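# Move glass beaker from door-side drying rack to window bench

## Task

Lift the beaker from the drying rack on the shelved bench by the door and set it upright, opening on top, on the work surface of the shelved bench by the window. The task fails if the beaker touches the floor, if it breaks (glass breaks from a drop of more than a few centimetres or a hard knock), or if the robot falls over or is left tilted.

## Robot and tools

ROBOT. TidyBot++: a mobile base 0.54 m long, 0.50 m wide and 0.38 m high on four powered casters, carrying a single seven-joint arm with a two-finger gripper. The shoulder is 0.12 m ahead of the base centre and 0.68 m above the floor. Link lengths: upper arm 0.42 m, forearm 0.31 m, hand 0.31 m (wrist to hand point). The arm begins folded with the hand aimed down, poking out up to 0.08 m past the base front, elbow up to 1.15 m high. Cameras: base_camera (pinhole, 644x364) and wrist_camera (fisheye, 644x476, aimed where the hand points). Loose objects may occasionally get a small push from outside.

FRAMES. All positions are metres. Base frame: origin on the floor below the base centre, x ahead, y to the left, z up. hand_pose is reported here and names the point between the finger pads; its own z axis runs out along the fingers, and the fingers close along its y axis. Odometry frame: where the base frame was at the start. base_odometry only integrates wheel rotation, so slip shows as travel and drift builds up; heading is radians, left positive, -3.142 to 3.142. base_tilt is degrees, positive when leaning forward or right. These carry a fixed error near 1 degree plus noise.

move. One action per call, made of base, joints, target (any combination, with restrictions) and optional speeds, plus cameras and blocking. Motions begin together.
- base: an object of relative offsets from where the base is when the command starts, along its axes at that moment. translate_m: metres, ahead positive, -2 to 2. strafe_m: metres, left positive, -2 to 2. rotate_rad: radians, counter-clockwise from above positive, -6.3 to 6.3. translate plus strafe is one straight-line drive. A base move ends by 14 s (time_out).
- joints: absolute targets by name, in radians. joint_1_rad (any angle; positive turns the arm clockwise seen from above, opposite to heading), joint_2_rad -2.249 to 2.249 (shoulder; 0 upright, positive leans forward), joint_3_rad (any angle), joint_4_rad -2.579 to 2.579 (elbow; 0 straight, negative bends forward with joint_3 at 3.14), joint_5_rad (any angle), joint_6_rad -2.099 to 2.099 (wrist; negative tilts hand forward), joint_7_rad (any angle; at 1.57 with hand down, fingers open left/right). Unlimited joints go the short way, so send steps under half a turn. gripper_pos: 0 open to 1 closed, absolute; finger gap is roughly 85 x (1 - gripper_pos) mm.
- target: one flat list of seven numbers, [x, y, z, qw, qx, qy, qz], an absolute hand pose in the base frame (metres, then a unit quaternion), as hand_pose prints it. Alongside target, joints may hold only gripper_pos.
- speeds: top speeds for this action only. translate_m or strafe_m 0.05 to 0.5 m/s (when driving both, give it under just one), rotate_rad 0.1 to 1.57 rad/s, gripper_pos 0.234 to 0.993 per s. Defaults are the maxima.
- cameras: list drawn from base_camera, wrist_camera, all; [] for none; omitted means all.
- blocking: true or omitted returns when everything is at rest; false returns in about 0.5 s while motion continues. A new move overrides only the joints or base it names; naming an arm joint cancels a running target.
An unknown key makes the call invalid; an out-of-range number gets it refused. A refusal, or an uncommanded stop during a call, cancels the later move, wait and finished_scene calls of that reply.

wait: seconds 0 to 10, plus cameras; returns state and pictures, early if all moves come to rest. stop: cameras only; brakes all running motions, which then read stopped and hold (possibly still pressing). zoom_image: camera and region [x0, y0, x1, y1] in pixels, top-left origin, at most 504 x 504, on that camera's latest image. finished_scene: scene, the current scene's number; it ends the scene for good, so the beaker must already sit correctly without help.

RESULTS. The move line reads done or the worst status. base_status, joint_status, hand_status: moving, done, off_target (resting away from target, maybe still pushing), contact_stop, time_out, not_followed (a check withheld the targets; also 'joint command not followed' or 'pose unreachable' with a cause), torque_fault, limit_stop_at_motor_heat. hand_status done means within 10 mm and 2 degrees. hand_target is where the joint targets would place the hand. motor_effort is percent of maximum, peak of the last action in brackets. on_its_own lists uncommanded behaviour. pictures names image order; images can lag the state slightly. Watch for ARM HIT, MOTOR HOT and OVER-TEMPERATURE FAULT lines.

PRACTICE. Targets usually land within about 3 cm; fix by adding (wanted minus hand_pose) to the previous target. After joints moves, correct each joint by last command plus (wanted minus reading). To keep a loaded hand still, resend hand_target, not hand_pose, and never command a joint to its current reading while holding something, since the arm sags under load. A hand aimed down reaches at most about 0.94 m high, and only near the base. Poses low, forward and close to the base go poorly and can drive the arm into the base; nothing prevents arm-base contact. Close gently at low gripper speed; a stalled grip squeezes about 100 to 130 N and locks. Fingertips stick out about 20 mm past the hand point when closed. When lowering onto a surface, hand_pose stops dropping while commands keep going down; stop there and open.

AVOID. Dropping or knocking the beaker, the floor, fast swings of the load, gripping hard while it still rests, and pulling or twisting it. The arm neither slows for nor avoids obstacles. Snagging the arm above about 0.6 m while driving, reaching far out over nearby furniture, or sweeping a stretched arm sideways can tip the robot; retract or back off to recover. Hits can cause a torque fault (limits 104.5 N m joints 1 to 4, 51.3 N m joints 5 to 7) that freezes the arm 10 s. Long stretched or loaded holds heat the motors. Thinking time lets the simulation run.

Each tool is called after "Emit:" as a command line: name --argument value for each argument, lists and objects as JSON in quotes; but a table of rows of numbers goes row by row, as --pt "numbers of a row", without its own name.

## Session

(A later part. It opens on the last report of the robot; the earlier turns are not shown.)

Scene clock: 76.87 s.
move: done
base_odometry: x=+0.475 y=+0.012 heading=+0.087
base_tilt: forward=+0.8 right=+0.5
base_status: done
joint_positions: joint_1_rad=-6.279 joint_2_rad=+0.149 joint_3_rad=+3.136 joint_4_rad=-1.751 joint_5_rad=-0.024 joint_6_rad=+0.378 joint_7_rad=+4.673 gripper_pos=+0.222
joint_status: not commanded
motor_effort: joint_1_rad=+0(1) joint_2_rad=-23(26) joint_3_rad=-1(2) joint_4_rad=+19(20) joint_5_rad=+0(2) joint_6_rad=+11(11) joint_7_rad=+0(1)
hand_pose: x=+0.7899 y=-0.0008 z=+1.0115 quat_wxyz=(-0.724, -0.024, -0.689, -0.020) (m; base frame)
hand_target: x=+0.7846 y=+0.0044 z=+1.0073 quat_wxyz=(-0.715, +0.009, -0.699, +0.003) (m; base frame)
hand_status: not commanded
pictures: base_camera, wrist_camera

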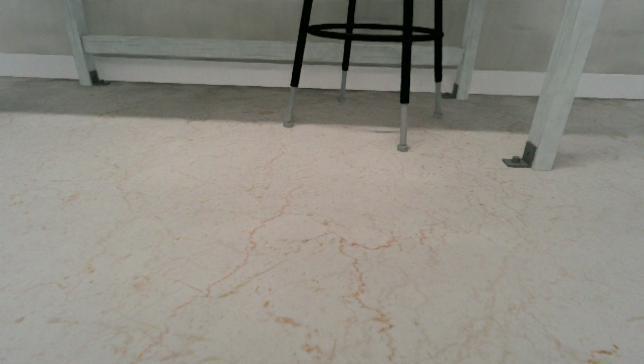

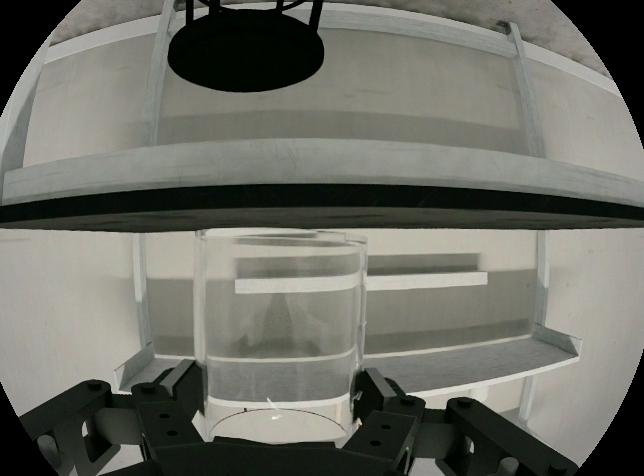

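Emit:
move --joints '{"joint_2_rad":0.11,"joint_4_rad":-1.681,"joint_6_rad":0.215}' --cameras '["wrist_camera"]'

Emit:
move --base '{"translate_m":0.34,"rotate_rad":-0.04}' --speeds '{"translate_m":0.2}'

Emit:
zoom_image --camera "wrist_camera" --region '[170, 150, 420, 300]'

Scene clock: 82.60 s.
move: done
base_odometry: x=+0.475 y=+0.012 heading=+0.087
base_tilt: forward=+0.7 right=+0.5
base_status: not commanded
joint_positions: joint_1_rad=-6.279 joint_2_rad=+0.138 joint_3_rad=+3.136 joint_4_rad=-1.711 joint_5_rad=-0.024 joint_6_rad=+0.255 joint_7_rad=+4.673 gripper_pos=+0.222
joint_status: all done
motor_effort: joint_1_rad=+0(1) joint_2_rad=-23(24) joint_3_rad=-1(2) joint_4_rad=+19(21) joint_5_rad=+1(2) joint_6_rad=+11(12) joint_7_rad=+0(1)
hand_pose: x=+0.7904 y=+0.0001 z=+1.0052 quat_wxyz=(-0.699, -0.024, -0.715, -0.020) (m; base frame)
hand_target: x=+0.7832 y=+0.0037 z=+1.0297 quat_wxyz=(-0.705, +0.008, -0.709, +0.004) (m; base frame)
hand_status: not commanded
pictures: wrist_camera

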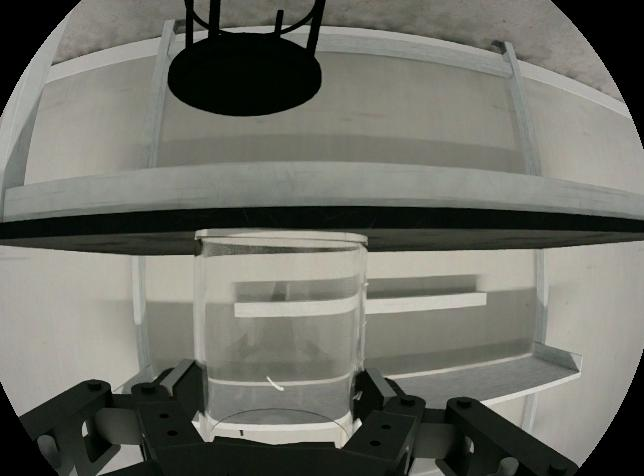

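Scene clock: 85.07 s.
move: done
base_odometry: x=+0.814 y=+0.041 heading=+0.047
base_tilt: forward=+0.8 right=+0.5
base_status: done
joint_positions: joint_1_rad=-6.278 joint_2_rad=+0.128 joint_3_rad=+3.139 joint_4_rad=-1.710 joint_5_rad=-0.024 joint_6_rad=+0.253 joint_7_rad=+4.673 gripper_pos=+0.222
joint_status: not commanded
motor_effort: joint_1_rad=+0(4) joint_2_rad=-23(25) joint_3_rad=+0(3) joint_4_rad=+19(20) joint_5_rad=+1(2) joint_6_rad=+10(11) joint_7_rad=+0(1)
hand_pose: x=+0.7870 y=-0.0021 z=+1.0119 quat_wxyz=(-0.702, -0.025, -0.712, -0.019) (m; base frame)
hand_target: x=+0.7832 y=+0.0037 z=+1.0297 quat_wxyz=(-0.705, +0.008, -0.709, +0.004) (m; base frame)
hand_status: not commanded
pictures: base_camera, wrist_camera

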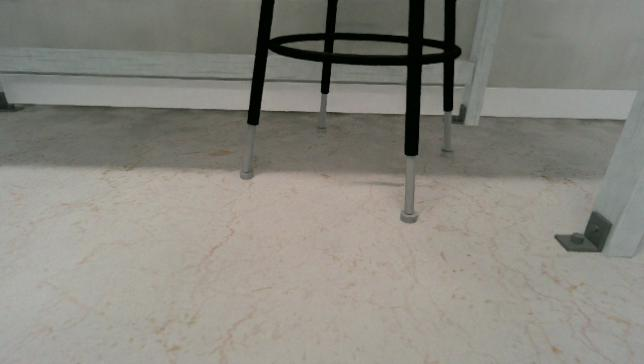

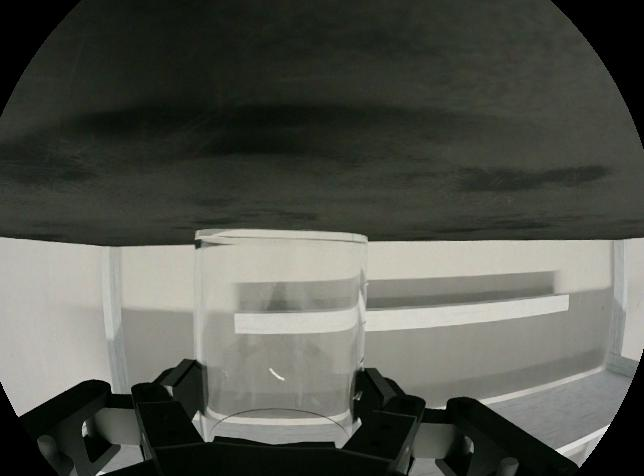

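Scaled by 2.016.

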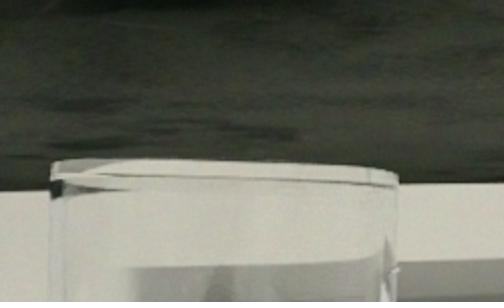

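Emit:
move --joints '{"joint_1_rad":0,"joint_2_rad":0.118,"joint_3_rad":3.14,"joint_4_rad":-1.706,"joint_5_rad":0.02,"joint_6_rad":0.248,"joint_7_rad":4.71}'

Scene clock: 88.17 s.
move: done
base_odometry: x=+0.814 y=+0.041 heading=+0.047
base_tilt: forward=+0.7 right=+0.5
base_status: not commanded
joint_positions: joint_1_rad=-6.278 joint_2_rad=+0.128 joint_3_rad=+3.139 joint_4_rad=-1.713 joint_5_rad=-0.024 joint_6_rad=+0.253 joint_7_rad=+4.673 gripper_pos=+0.222
joint_status: all done
motor_effort: joint_1_rad=-1(1) joint_2_rad=-23(24) joint_3_rad=+0(1) joint_4_rad=+19(19) joint_5_rad=+1(2) joint_6_rad=+11(12) joint_7_rad=+0(1)
hand_pose: x=+0.7867 y=-0.0021 z=+1.0100 quat_wxyz=(-0.701, -0.025, -0.713, -0.019) (m; base frame)
hand_target: x=+0.7841 y=+0.0039 z=+1.0192 quat_wxyz=(-0.705, +0.008, -0.709, +0.004) (m; base frame)
hand_status: not commanded
pictures: base_camera, wrist_camera

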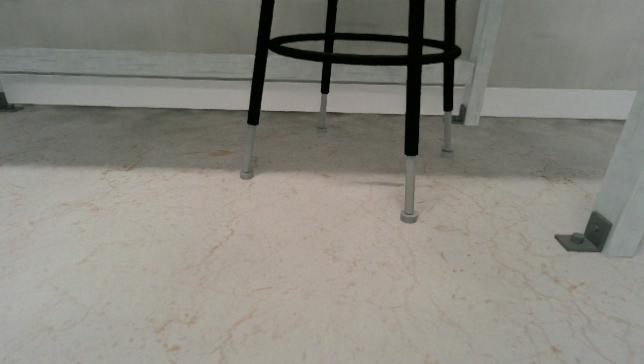

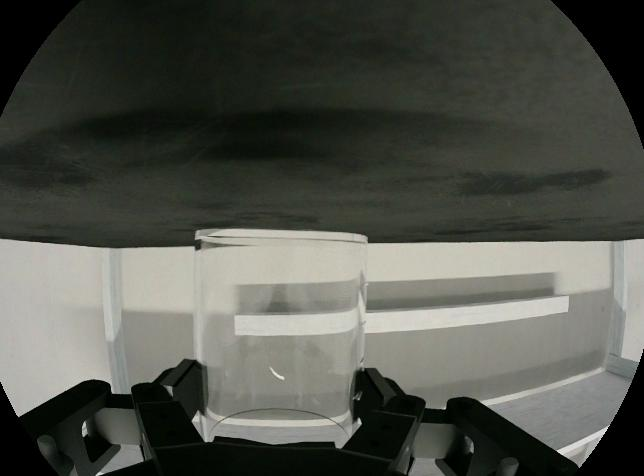

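Emit:
move --base '{"translate_m":-0.03}' --speeds '{"translate_m":0.05}' --joints '{"joint_1_rad":0,"joint_2_rad":0.126,"joint_3_rad":3.14,"joint_4_rad":-1.731,"joint_5_rad":0.02,"joint_6_rad":0.281,"joint_7_rad":4.71}'

Emit:
move --joints '{"joint_1_rad":0,"joint_2_rad":0.134,"joint_3_rad":3.14,"joint_4_rad":-1.756,"joint_5_rad":0.02,"joint_6_rad":0.314,"joint_7_rad":4.71}'

Emit:
zoom_image --camera "wrist_camera" --region '[130, 120, 450, 300]'

Scene clock: 92.07 s.
move: done
base_odometry: x=+0.784 y=+0.040 heading=+0.046
base_tilt: forward=+0.7 right=+0.5
base_status: done
joint_positions: joint_1_rad=-6.278 joint_2_rad=+0.128 joint_3_rad=+3.139 joint_4_rad=-1.729 joint_5_rad=-0.024 joint_6_rad=+0.261 joint_7_rad=+4.673 gripper_pos=+0.222
joint_status: all done
motor_effort: joint_1_rad=+0(1) joint_2_rad=-22(25) joint_3_rad=-1(2) joint_4_rad=+19(20) joint_5_rad=+1(2) joint_6_rad=+11(12) joint_7_rad=+0(1)
hand_pose: x=+0.7855 y=-0.0021 z=+1.0026 quat_wxyz=(-0.698, -0.025, -0.715, -0.019) (m; base frame)
hand_target: x=+0.7847 y=+0.0041 z=+1.0088 quat_wxyz=(-0.705, +0.008, -0.709, +0.003) (m; base frame)
hand_status: not commanded
pictures: base_camera, wrist_camera

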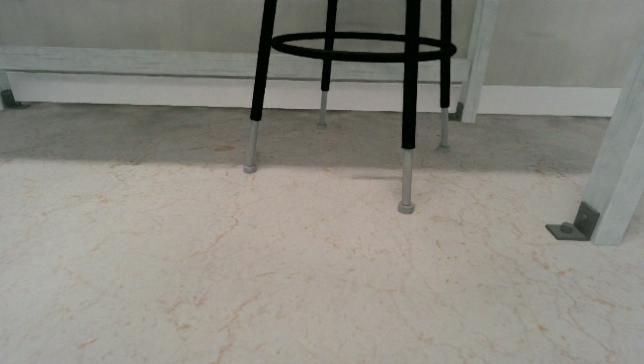

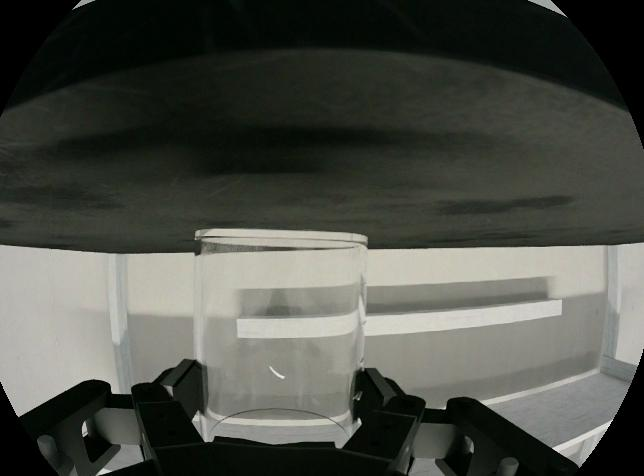

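Scene clock: 92.70 s.
move: done
base_odometry: x=+0.784 y=+0.040 heading=+0.046
base_tilt: forward=+0.7 right=+0.5
base_status: not commanded
joint_positions: joint_1_rad=-6.278 joint_2_rad=+0.128 joint_3_rad=+3.139 joint_4_rad=-1.751 joint_5_rad=-0.024 joint_6_rad=+0.279 joint_7_rad=+4.673 gripper_pos=+0.222
joint_status: all done
motor_effort: joint_1_rad=+0(1) joint_2_rad=-22(24) joint_3_rad=-1(1) joint_4_rad=+19(20) joint_5_rad=+1(2) joint_6_rad=+11(12) joint_7_rad=+0(1)
hand_pose: x=+0.7835 y=-0.0023 z=+0.9950 quat_wxyz=(-0.697, -0.026, -0.717, -0.019) (m; base frame)
hand_target: x=+0.7850 y=+0.0042 z=+0.9985 quat_wxyz=(-0.705, +0.009, -0.709, +0.003) (m; base frame)
hand_status: not commanded
pictures: base_camera, wrist_camera

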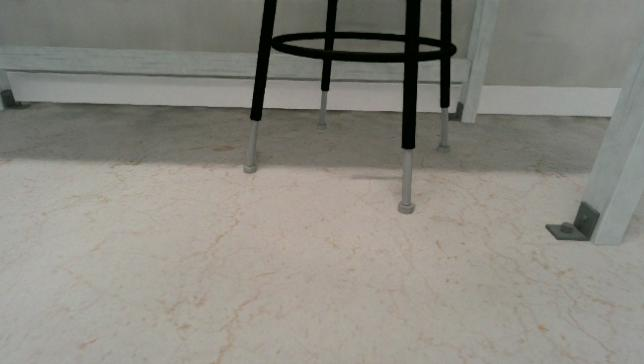

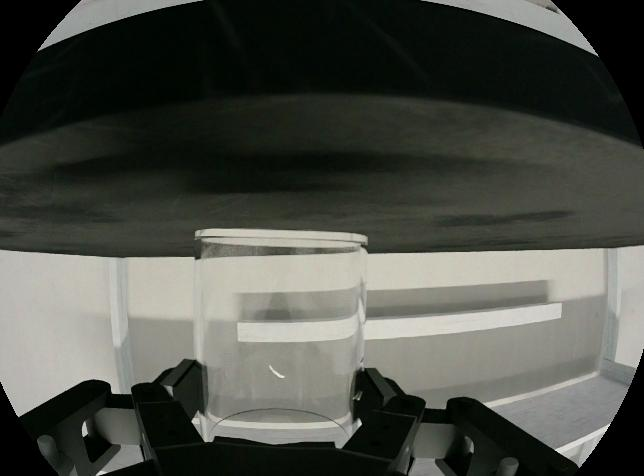

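Scaled by 1.575.

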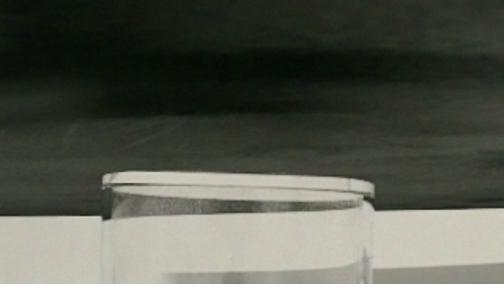

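Emit:
move --joints '{"joint_1_rad":0,"joint_2_rad":0.138,"joint_3_rad":3.14,"joint_4_rad":-1.768,"joint_5_rad":0.02,"joint_6_rad":0.355,"joint_7_rad":4.71}'

Emit:
zoom_image --camera "wrist_camera" --region '[130, 120, 450, 300]'

Scene clock: 101.10 s.
move: done
base_odometry: x=+0.784 y=+0.040 heading=+0.046
base_tilt: forward=+0.8 right=+0.5
base_status: not commanded
joint_positions: joint_1_rad=-6.278 joint_2_rad=+0.128 joint_3_rad=+3.139 joint_4_rad=-1.762 joint_5_rad=-0.024 joint_6_rad=+0.317 joint_7_rad=+4.673 gripper_pos=+0.222
joint_status: all done
motor_effort: joint_1_rad=+0(1) joint_2_rad=-23(23) joint_3_rad=-1(1) joint_4_rad=+19(20) joint_5_rad=+1(2) joint_6_rad=+10(11) joint_7_rad=+0(2)
hand_pose: x=+0.7826 y=-0.0025 z=+0.9999 quat_wxyz=(-0.706, -0.025, -0.707, -0.019) (m; base frame)
hand_target: x=+0.7849 y=+0.0045 z=+1.0013 quat_wxyz=(-0.714, +0.009, -0.700, +0.003) (m; base frame)
hand_status: not commanded
pictures: base_camera, wrist_camera

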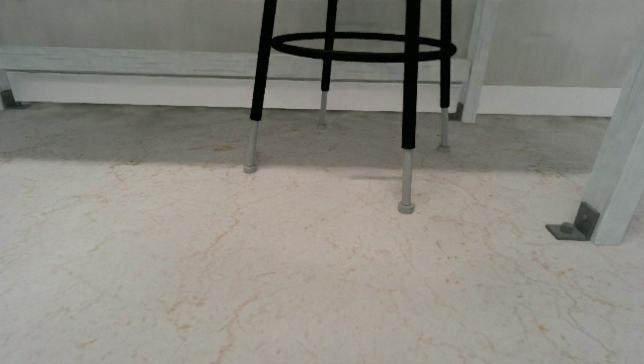

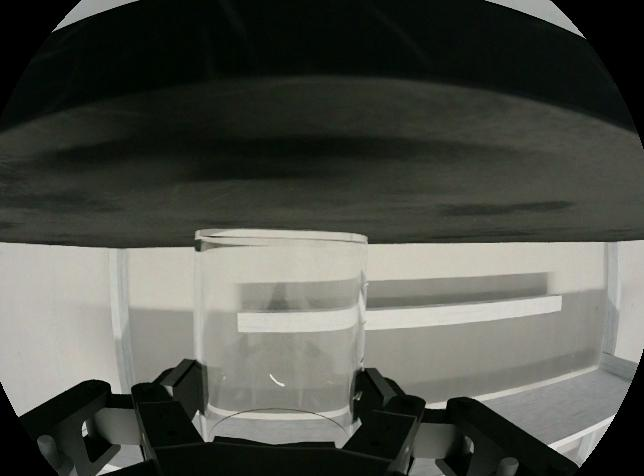

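Scaled by 1.575.

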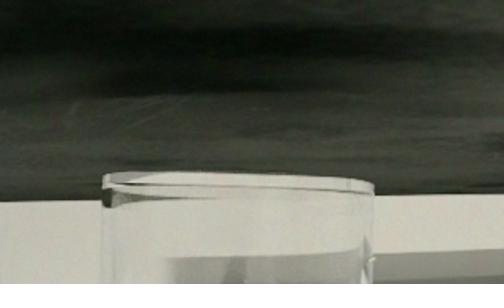

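Emit:
move --joints '{"joint_1_rad":0,"joint_2_rad":0.146,"joint_3_rad":3.14,"joint_4_rad":-1.793,"joint_5_rad":0.02,"joint_6_rad":0.388,"joint_7_rad":4.71}'

Emit:
zoom_image --camera "wrist_camera" --region '[130, 120, 450, 300]'

Scene clock: 102.67 s.
move: done
base_odometry: x=+0.784 y=+0.040 heading=+0.046
base_tilt: forward=+0.8 right=+0.5
base_status: not commanded
joint_positions: joint_1_rad=-6.278 joint_2_rad=+0.133 joint_3_rad=+3.139 joint_4_rad=-1.786 joint_5_rad=-0.024 joint_6_rad=+0.346 joint_7_rad=+4.673 gripper_pos=+0.222
joint_status: all done
motor_effort: joint_1_rad=+0(2) joint_2_rad=-23(23) joint_3_rad=-1(2) joint_4_rad=+19(20) joint_5_rad=+1(2) joint_6_rad=+10(12) joint_7_rad=+0(1)
hand_pose: x=+0.7816 y=-0.0027 z=+0.9907 quat_wxyz=(-0.706, -0.026, -0.708, -0.018) (m; base frame)
hand_target: x=+0.7847 y=+0.0047 z=+0.9911 quat_wxyz=(-0.714, +0.009, -0.700, +0.002) (m; base frame)
hand_status: not commanded
pictures: base_camera, wrist_camera

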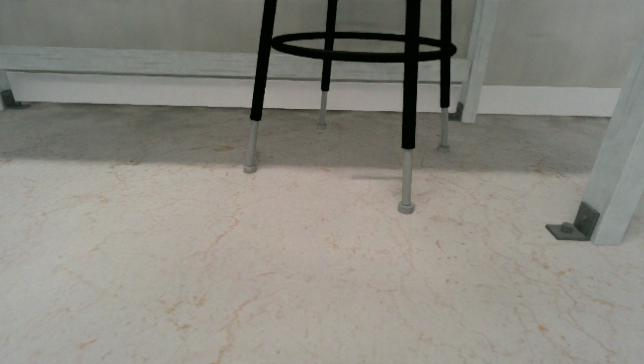

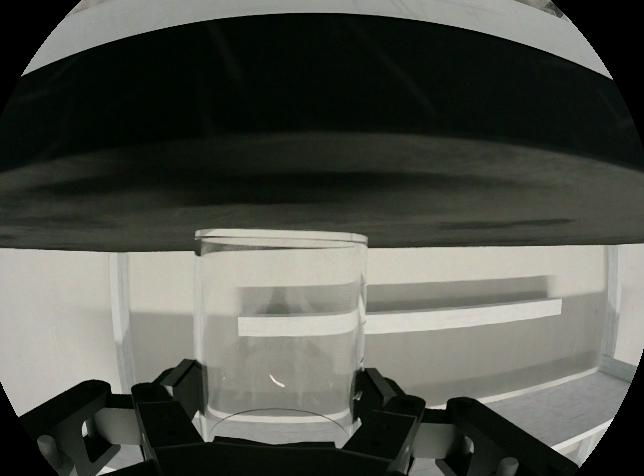

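Scaled by 1.575.

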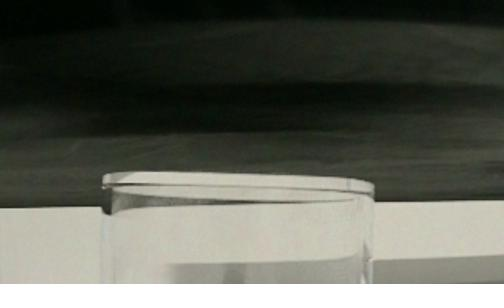

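Emit:
move --joints '{"joint_1_rad":0,"joint_2_rad":0.150,"joint_3_rad":3.14,"joint_4_rad":-1.806,"joint_5_rad":0.02,"joint_6_rad":0.406,"joint_7_rad":4.71}'

Emit:
zoom_image --camera "wrist_camera" --region '[130, 120, 450, 300]'

Scene clock: 106.47 s.
move: done
base_odometry: x=+0.784 y=+0.040 heading=+0.046
base_tilt: forward=+0.7 right=+0.5
base_status: not commanded
joint_positions: joint_1_rad=-6.278 joint_2_rad=+0.136 joint_3_rad=+3.139 joint_4_rad=-1.798 joint_5_rad=-0.024 joint_6_rad=+0.362 joint_7_rad=+4.673 gripper_pos=+0.222
joint_status: all done
motor_effort: joint_1_rad=-1(1) joint_2_rad=-23(23) joint_3_rad=-1(1) joint_4_rad=+19(20) joint_5_rad=+1(2) joint_6_rad=+11(11) joint_7_rad=+1(1)
hand_pose: x=+0.7810 y=-0.0029 z=+0.9869 quat_wxyz=(-0.707, -0.026, -0.707, -0.018) (m; base frame)
hand_target: x=+0.7844 y=+0.0048 z=+0.9862 quat_wxyz=(-0.714, +0.009, -0.700, +0.002) (m; base frame)
hand_status: not commanded
pictures: base_camera, wrist_camera

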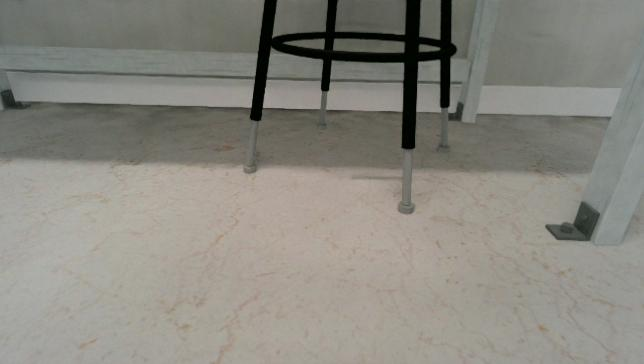

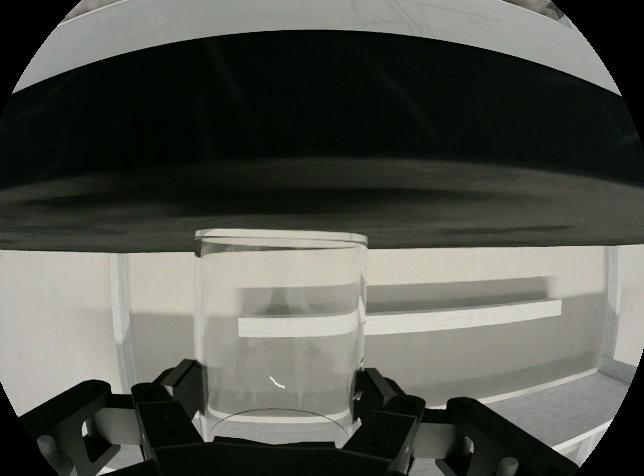

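Scaled by 1.575.

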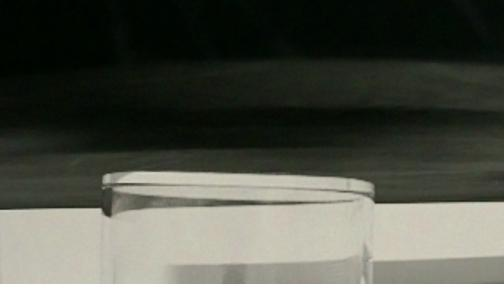

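Emit:
move --joints '{"joint_1_rad":0,"joint_2_rad":0.153,"joint_3_rad":3.14,"joint_4_rad":-1.815,"joint_5_rad":0.02,"joint_6_rad":0.417,"joint_7_rad":4.71}'

Emit:
zoom_image --camera "wrist_camera" --region '[130, 120, 450, 300]'

Emit:
move --joints '{"joint_1_rad":0,"joint_2_rad":0.155,"joint_3_rad":3.14,"joint_4_rad":-1.821,"joint_5_rad":0.02,"joint_6_rad":0.425,"joint_7_rad":4.71}'

Emit:
zoom_image --camera "wrist_camera" --region '[130, 120, 450, 300]'

Scene clock: 108.00 s.
move: done
base_odometry: x=+0.784 y=+0.040 heading=+0.046
base_tilt: forward=+0.8 right=+0.5
base_status: not commanded
joint_positions: joint_1_rad=-6.278 joint_2_rad=+0.138 joint_3_rad=+3.139 joint_4_rad=-1.806 joint_5_rad=-0.024 joint_6_rad=+0.372 joint_7_rad=+4.674 gripper_pos=+0.222
joint_status: all done
motor_effort: joint_1_rad=+0(1) joint_2_rad=-23(23) joint_3_rad=+0(2) joint_4_rad=+19(19) joint_5_rad=+2(2) joint_6_rad=+11(11) joint_7_rad=+0(1)
hand_pose: x=+0.7807 y=-0.0029 z=+0.9836 quat_wxyz=(-0.706, -0.026, -0.707, -0.018) (m; base frame)
hand_target: x=+0.7842 y=+0.0048 z=+0.9822 quat_wxyz=(-0.714, +0.009, -0.700, +0.002) (m; base frame)
hand_status: not commanded
pictures: base_camera, wrist_camera

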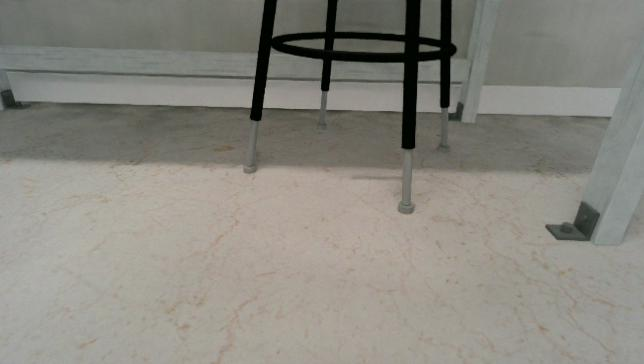

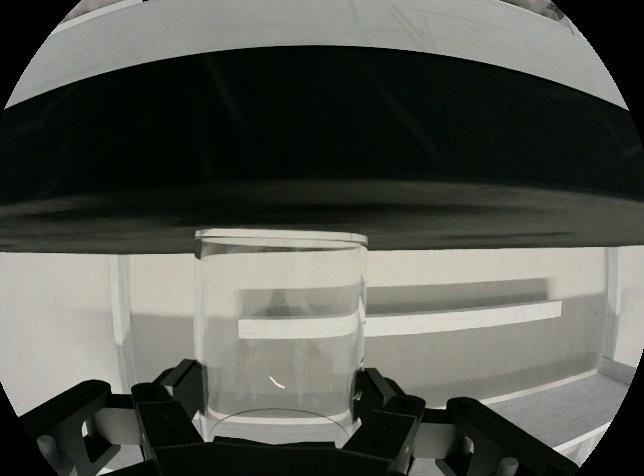

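Scaled by 1.575.

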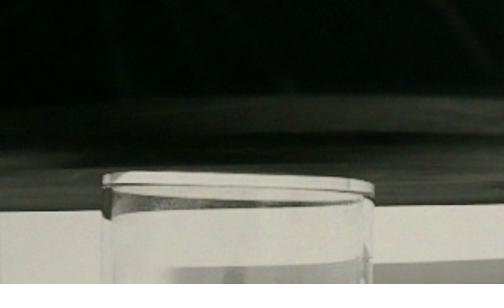

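Scene clock: 108.47 s.
move: done
base_odometry: x=+0.784 y=+0.040 heading=+0.046
base_tilt: forward=+0.7 right=+0.5
base_status: not commanded
joint_positions: joint_1_rad=-6.278 joint_2_rad=+0.138 joint_3_rad=+3.139 joint_4_rad=-1.811 joint_5_rad=-0.024 joint_6_rad=+0.381 joint_7_rad=+4.674 gripper_pos=+0.222
joint_status: all done
motor_effort: joint_1_rad=+0(1) joint_2_rad=-22(23) joint_3_rad=+0(1) joint_4_rad=+19(19) joint_5_rad=+1(2) joint_6_rad=+10(11) joint_7_rad=+0(1)
hand_pose: x=+0.7803 y=-0.0030 z=+0.9836 quat_wxyz=(-0.708, -0.026, -0.706, -0.018) (m; base frame)
hand_target: x=+0.7841 y=+0.0049 z=+0.9797 quat_wxyz=(-0.714, +0.009, -0.700, +0.002) (m; base frame)
hand_status: not commanded
pictures: base_camera, wrist_camera

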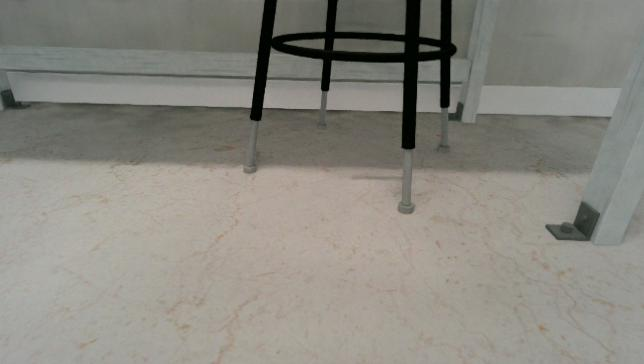

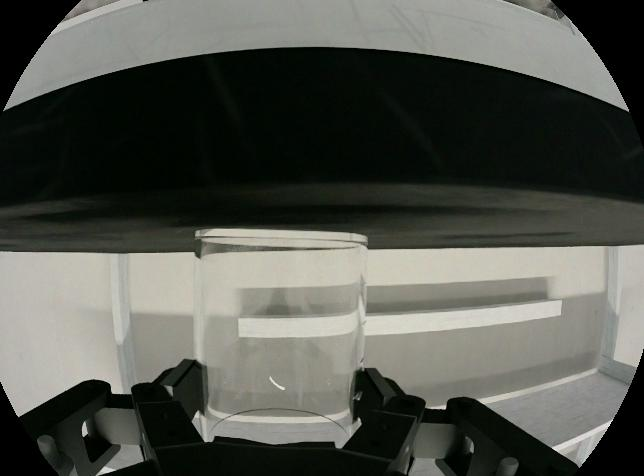

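Scaled by 1.575.

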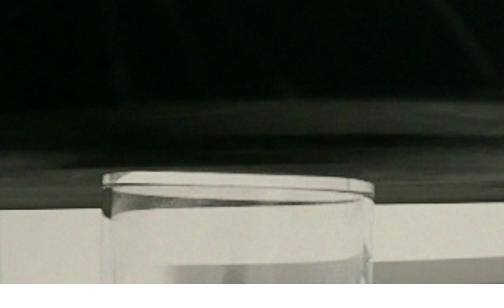

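Emit:
move --joints '{"joint_1_rad":0,"joint_2_rad":0.158,"joint_3_rad":3.14,"joint_4_rad":-1.828,"joint_5_rad":0.02,"joint_6_rad":0.428,"joint_7_rad":4.71}'

Emit:
zoom_image --camera "wrist_camera" --region '[130, 120, 450, 300]'

Scene clock: 109.63 s.
move: done
base_odometry: x=+0.784 y=+0.040 heading=+0.046
base_tilt: forward=+0.8 right=+0.5
base_status: not commanded
joint_positions: joint_1_rad=-6.278 joint_2_rad=+0.138 joint_3_rad=+3.139 joint_4_rad=-1.813 joint_5_rad=-0.024 joint_6_rad=+0.387 joint_7_rad=+4.674 gripper_pos=+0.222
joint_status: all done
motor_effort: joint_1_rad=+0(1) joint_2_rad=-22(22) joint_3_rad=+0(2) joint_4_rad=+18(19) joint_5_rad=+2(2) joint_6_rad=+10(11) joint_7_rad=+0(1)
hand_pose: x=+0.7801 y=-0.0030 z=+0.9835 quat_wxyz=(-0.709, -0.026, -0.705, -0.018) (m; base frame)
hand_target: x=+0.7841 y=+0.0049 z=+0.9745 quat_wxyz=(-0.712, +0.009, -0.703, +0.002) (m; base frame)
hand_status: not commanded
pictures: base_camera, wrist_camera

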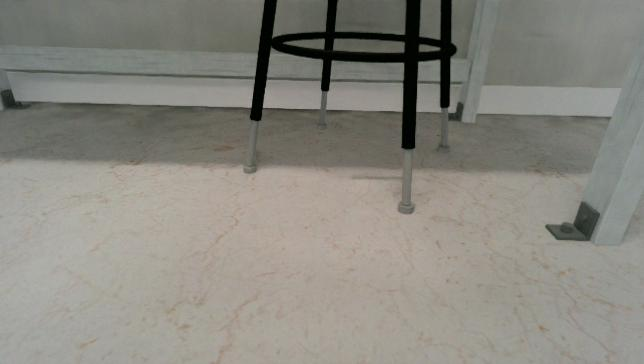

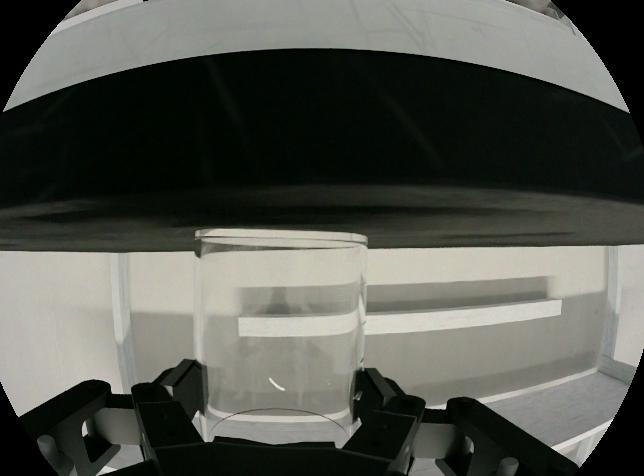

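Scaled by 1.575.

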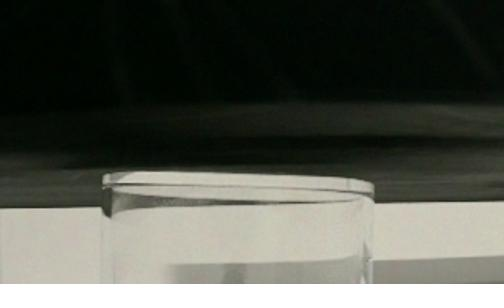

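Emit:
move --joints '{"joint_1_rad":0,"joint_2_rad":0.160,"joint_3_rad":3.14,"joint_4_rad":-1.836,"joint_5_rad":0.02,"joint_6_rad":0.428,"joint_7_rad":4.71}'

Emit:
zoom_image --camera "wrist_camera" --region '[170, 170, 400, 300]'

Scene clock: 110.87 s.
move: done
base_odometry: x=+0.784 y=+0.040 heading=+0.046
base_tilt: forward=+0.8 right=+0.5
base_status: not commanded
joint_positions: joint_1_rad=-6.278 joint_2_rad=+0.138 joint_3_rad=+3.139 joint_4_rad=-1.816 joint_5_rad=-0.024 joint_6_rad=+0.392 joint_7_rad=+4.674 gripper_pos=+0.222
joint_status: all done
motor_effort: joint_1_rad=+0(1) joint_2_rad=-21(22) joint_3_rad=-1(1) joint_4_rad=+17(18) joint_5_rad=+1(2) joint_6_rad=+9(10) joint_7_rad=-1(1)
hand_pose: x=+0.7798 y=-0.0031 z=+0.9834 quat_wxyz=(-0.710, -0.026, -0.704, -0.018) (m; base frame)
hand_target: x=+0.7837 y=+0.0049 z=+0.9684 quat_wxyz=(-0.708, +0.009, -0.706, +0.002) (m; base frame)
hand_status: not commanded
pictures: base_camera, wrist_camera

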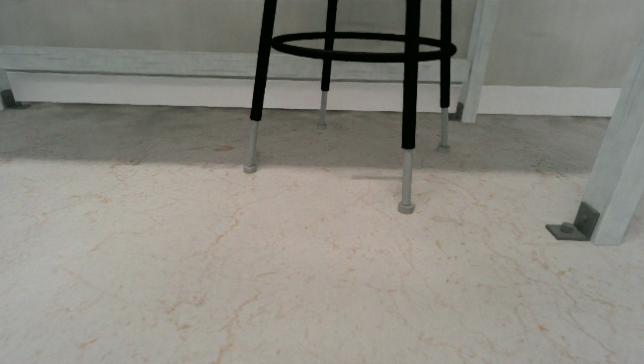

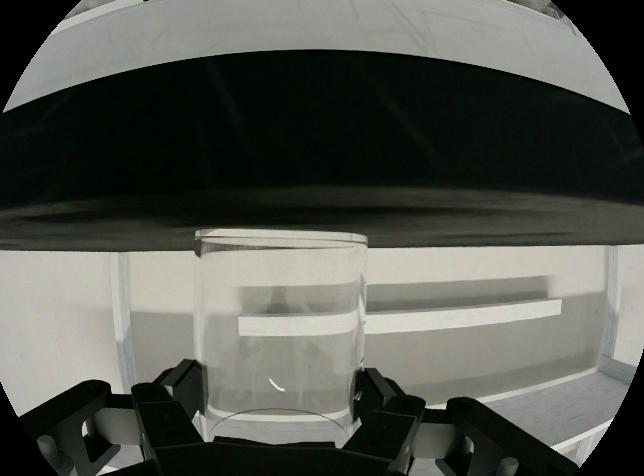

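Scaled by 2.191.

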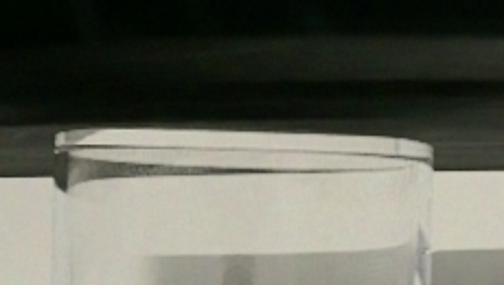

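Emit:
move --joints '{"joint_1_rad":0,"joint_2_rad":0.155,"joint_3_rad":3.14,"joint_4_rad":-1.822,"joint_5_rad":0.02,"joint_6_rad":0.425,"joint_7_rad":4.71}' --cameras '[]'

Emit:
move --joints '{"gripper_pos":0.16}' --speeds '{"gripper_pos":0.234}' --cameras '["wrist_camera"]'

Emit:
zoom_image --camera "wrist_camera" --region '[130, 170, 450, 450]'

Scene clock: 112.40 s.
move: done
base_odometry: x=+0.784 y=+0.040 heading=+0.046
base_tilt: forward=+0.7 right=+0.5
base_status: not commanded
joint_positions: joint_1_rad=-6.278 joint_2_rad=+0.138 joint_3_rad=+3.139 joint_4_rad=-1.816 joint_5_rad=-0.024 joint_6_rad=+0.392 joint_7_rad=+4.674 gripper_pos=+0.222
joint_status: all done
motor_effort: joint_1_rad=+0(1) joint_2_rad=-21(22) joint_3_rad=+0(1) joint_4_rad=+17(18) joint_5_rad=+2(3) joint_6_rad=+9(9) joint_7_rad=+0(2)
hand_pose: x=+0.7798 y=-0.0031 z=+0.9834 quat_wxyz=(-0.710, -0.026, -0.704, -0.018) (m; base frame)
hand_target: x=+0.7839 y=+0.0049 z=+0.9791 quat_wxyz=(-0.714, +0.009, -0.700, +0.002) (m; base frame)
hand_status: not commanded
pictures: none
No camera images: "cameras" was empty.

Scene clock: 113.07 s.
move: done
base_odometry: x=+0.784 y=+0.040 heading=+0.046
base_tilt: forward=+0.7 right=+0.5
base_status: not commanded
joint_positions: joint_1_rad=-6.278 joint_2_rad=+0.138 joint_3_rad=+3.139 joint_4_rad=-1.816 joint_5_rad=-0.024 joint_6_rad=+0.392 joint_7_rad=+4.674 gripper_pos=+0.160
joint_status: all done
motor_effort: joint_1_rad=+0(1) joint_2_rad=-21(22) joint_3_rad=-2(2) joint_4_rad=+18(18) joint_5_rad=+1(2) joint_6_rad=+10(10) joint_7_rad=-1(1)
hand_pose: x=+0.7798 y=-0.0031 z=+0.9834 quat_wxyz=(-0.710, -0.026, -0.704, -0.018) (m; base frame)
hand_target: x=+0.7839 y=+0.0049 z=+0.9791 quat_wxyz=(-0.714, +0.009, -0.700, +0.002) (m; base frame)
hand_status: not commanded
pictures: wrist_camera

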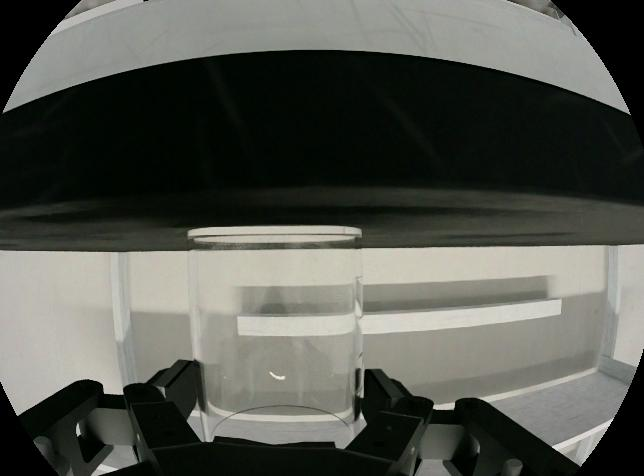

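Scaled by 1.575.

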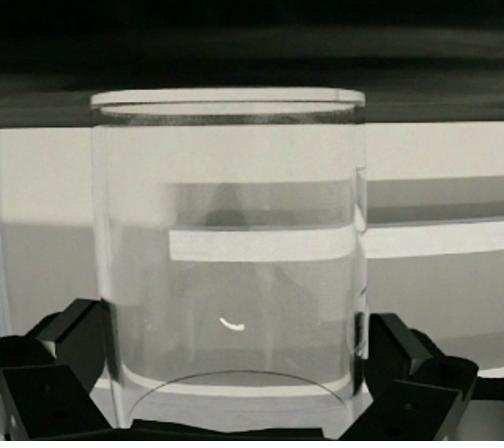

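Emit:
move --joints '{"gripper_pos":0.0}' --speeds '{"gripper_pos":0.234}' --cameras '["wrist_camera"]'

Emit:
zoom_image --camera "wrist_camera" --region '[130, 170, 450, 450]'

Scene clock: 114.70 s.
move: done
base_odometry: x=+0.784 y=+0.040 heading=+0.046
base_tilt: forward=+0.8 right=+0.5
base_status: not commanded
joint_positions: joint_1_rad=-6.278 joint_2_rad=+0.138 joint_3_rad=+3.139 joint_4_rad=-1.816 joint_5_rad=-0.024 joint_6_rad=+0.392 joint_7_rad=+4.674 gripper_pos=+0.000
joint_status: all done
motor_effort: joint_1_rad=-1(1) joint_2_rad=-21(22) joint_3_rad=+0(1) joint_4_rad=+18(18) joint_5_rad=+2(2) joint_6_rad=+10(10) joint_7_rad=+0(1)
hand_pose: x=+0.7798 y=-0.0031 z=+0.9834 quat_wxyz=(-0.710, -0.026, -0.704, -0.018) (m; base frame)
hand_target: x=+0.7839 y=+0.0049 z=+0.9791 quat_wxyz=(-0.714, +0.009, -0.700, +0.002) (m; base frame)
hand_status: not commanded
pictures: wrist_camera

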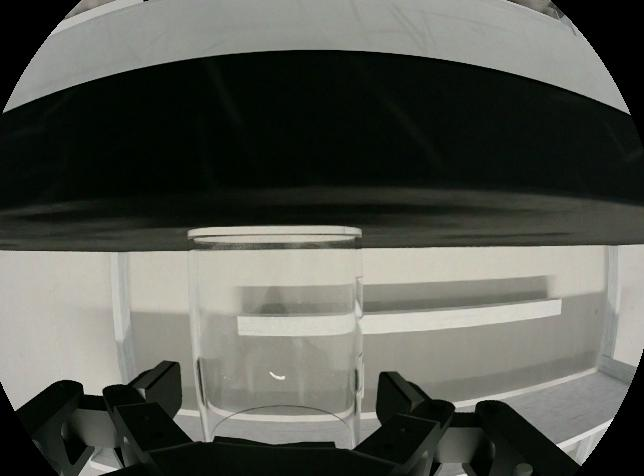

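Scaled by 1.575.

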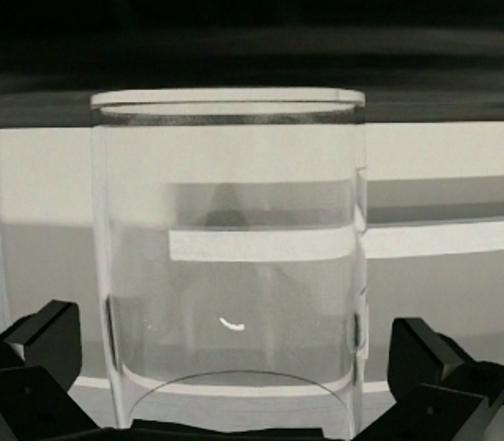

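Emit:
move --base '{"translate_m":-0.3}' --speeds '{"translate_m":0.1}'

Emit:
zoom_image --camera "wrist_camera" --region '[150, 120, 470, 400]'

Scene clock: 118.93 s.
move: done
base_odometry: x=+0.484 y=+0.026 heading=+0.046
base_tilt: forward=+0.7 right=+0.5
base_status: done
joint_positions: joint_1_rad=-6.278 joint_2_rad=+0.145 joint_3_rad=+3.139 joint_4_rad=-1.816 joint_5_rad=-0.024 joint_6_rad=+0.392 joint_7_rad=+4.674 gripper_pos=+0.000
joint_status: not commanded
motor_effort: joint_1_rad=-1(1) joint_2_rad=-21(23) joint_3_rad=+0(1) joint_4_rad=+18(18) joint_5_rad=+2(2) joint_6_rad=+10(10) joint_7_rad=+0(1)
hand_pose: x=+0.7817 y=-0.0031 z=+0.9793 quat_wxyz=(-0.707, -0.026, -0.706, -0.018) (m; base frame)
hand_target: x=+0.7839 y=+0.0049 z=+0.9791 quat_wxyz=(-0.714, +0.009, -0.700, +0.002) (m; base frame)
hand_status: not commanded
pictures: base_camera, wrist_camera

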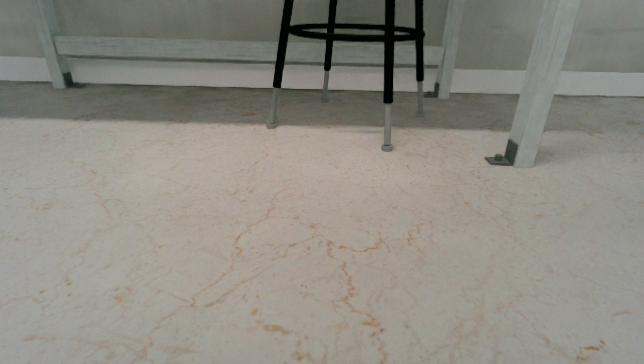

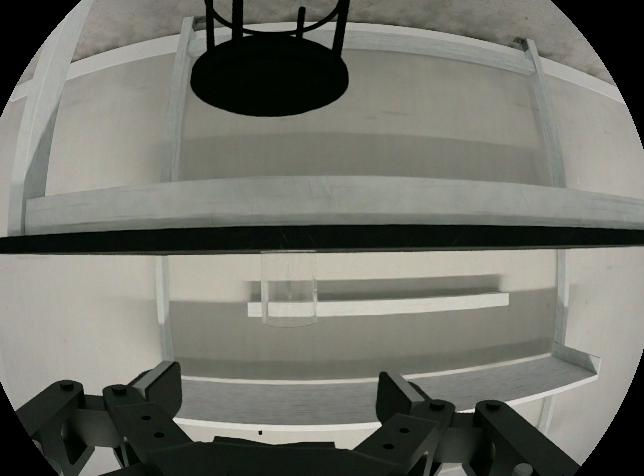

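Scaled by 1.575.

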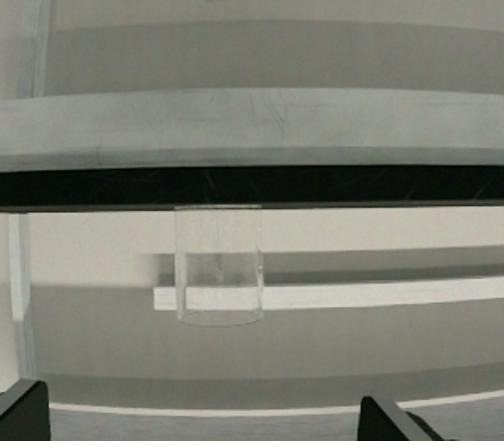

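Standing upright on the bench.

Emit:
finished_scene --scene 2

The scene is finished: the task was done.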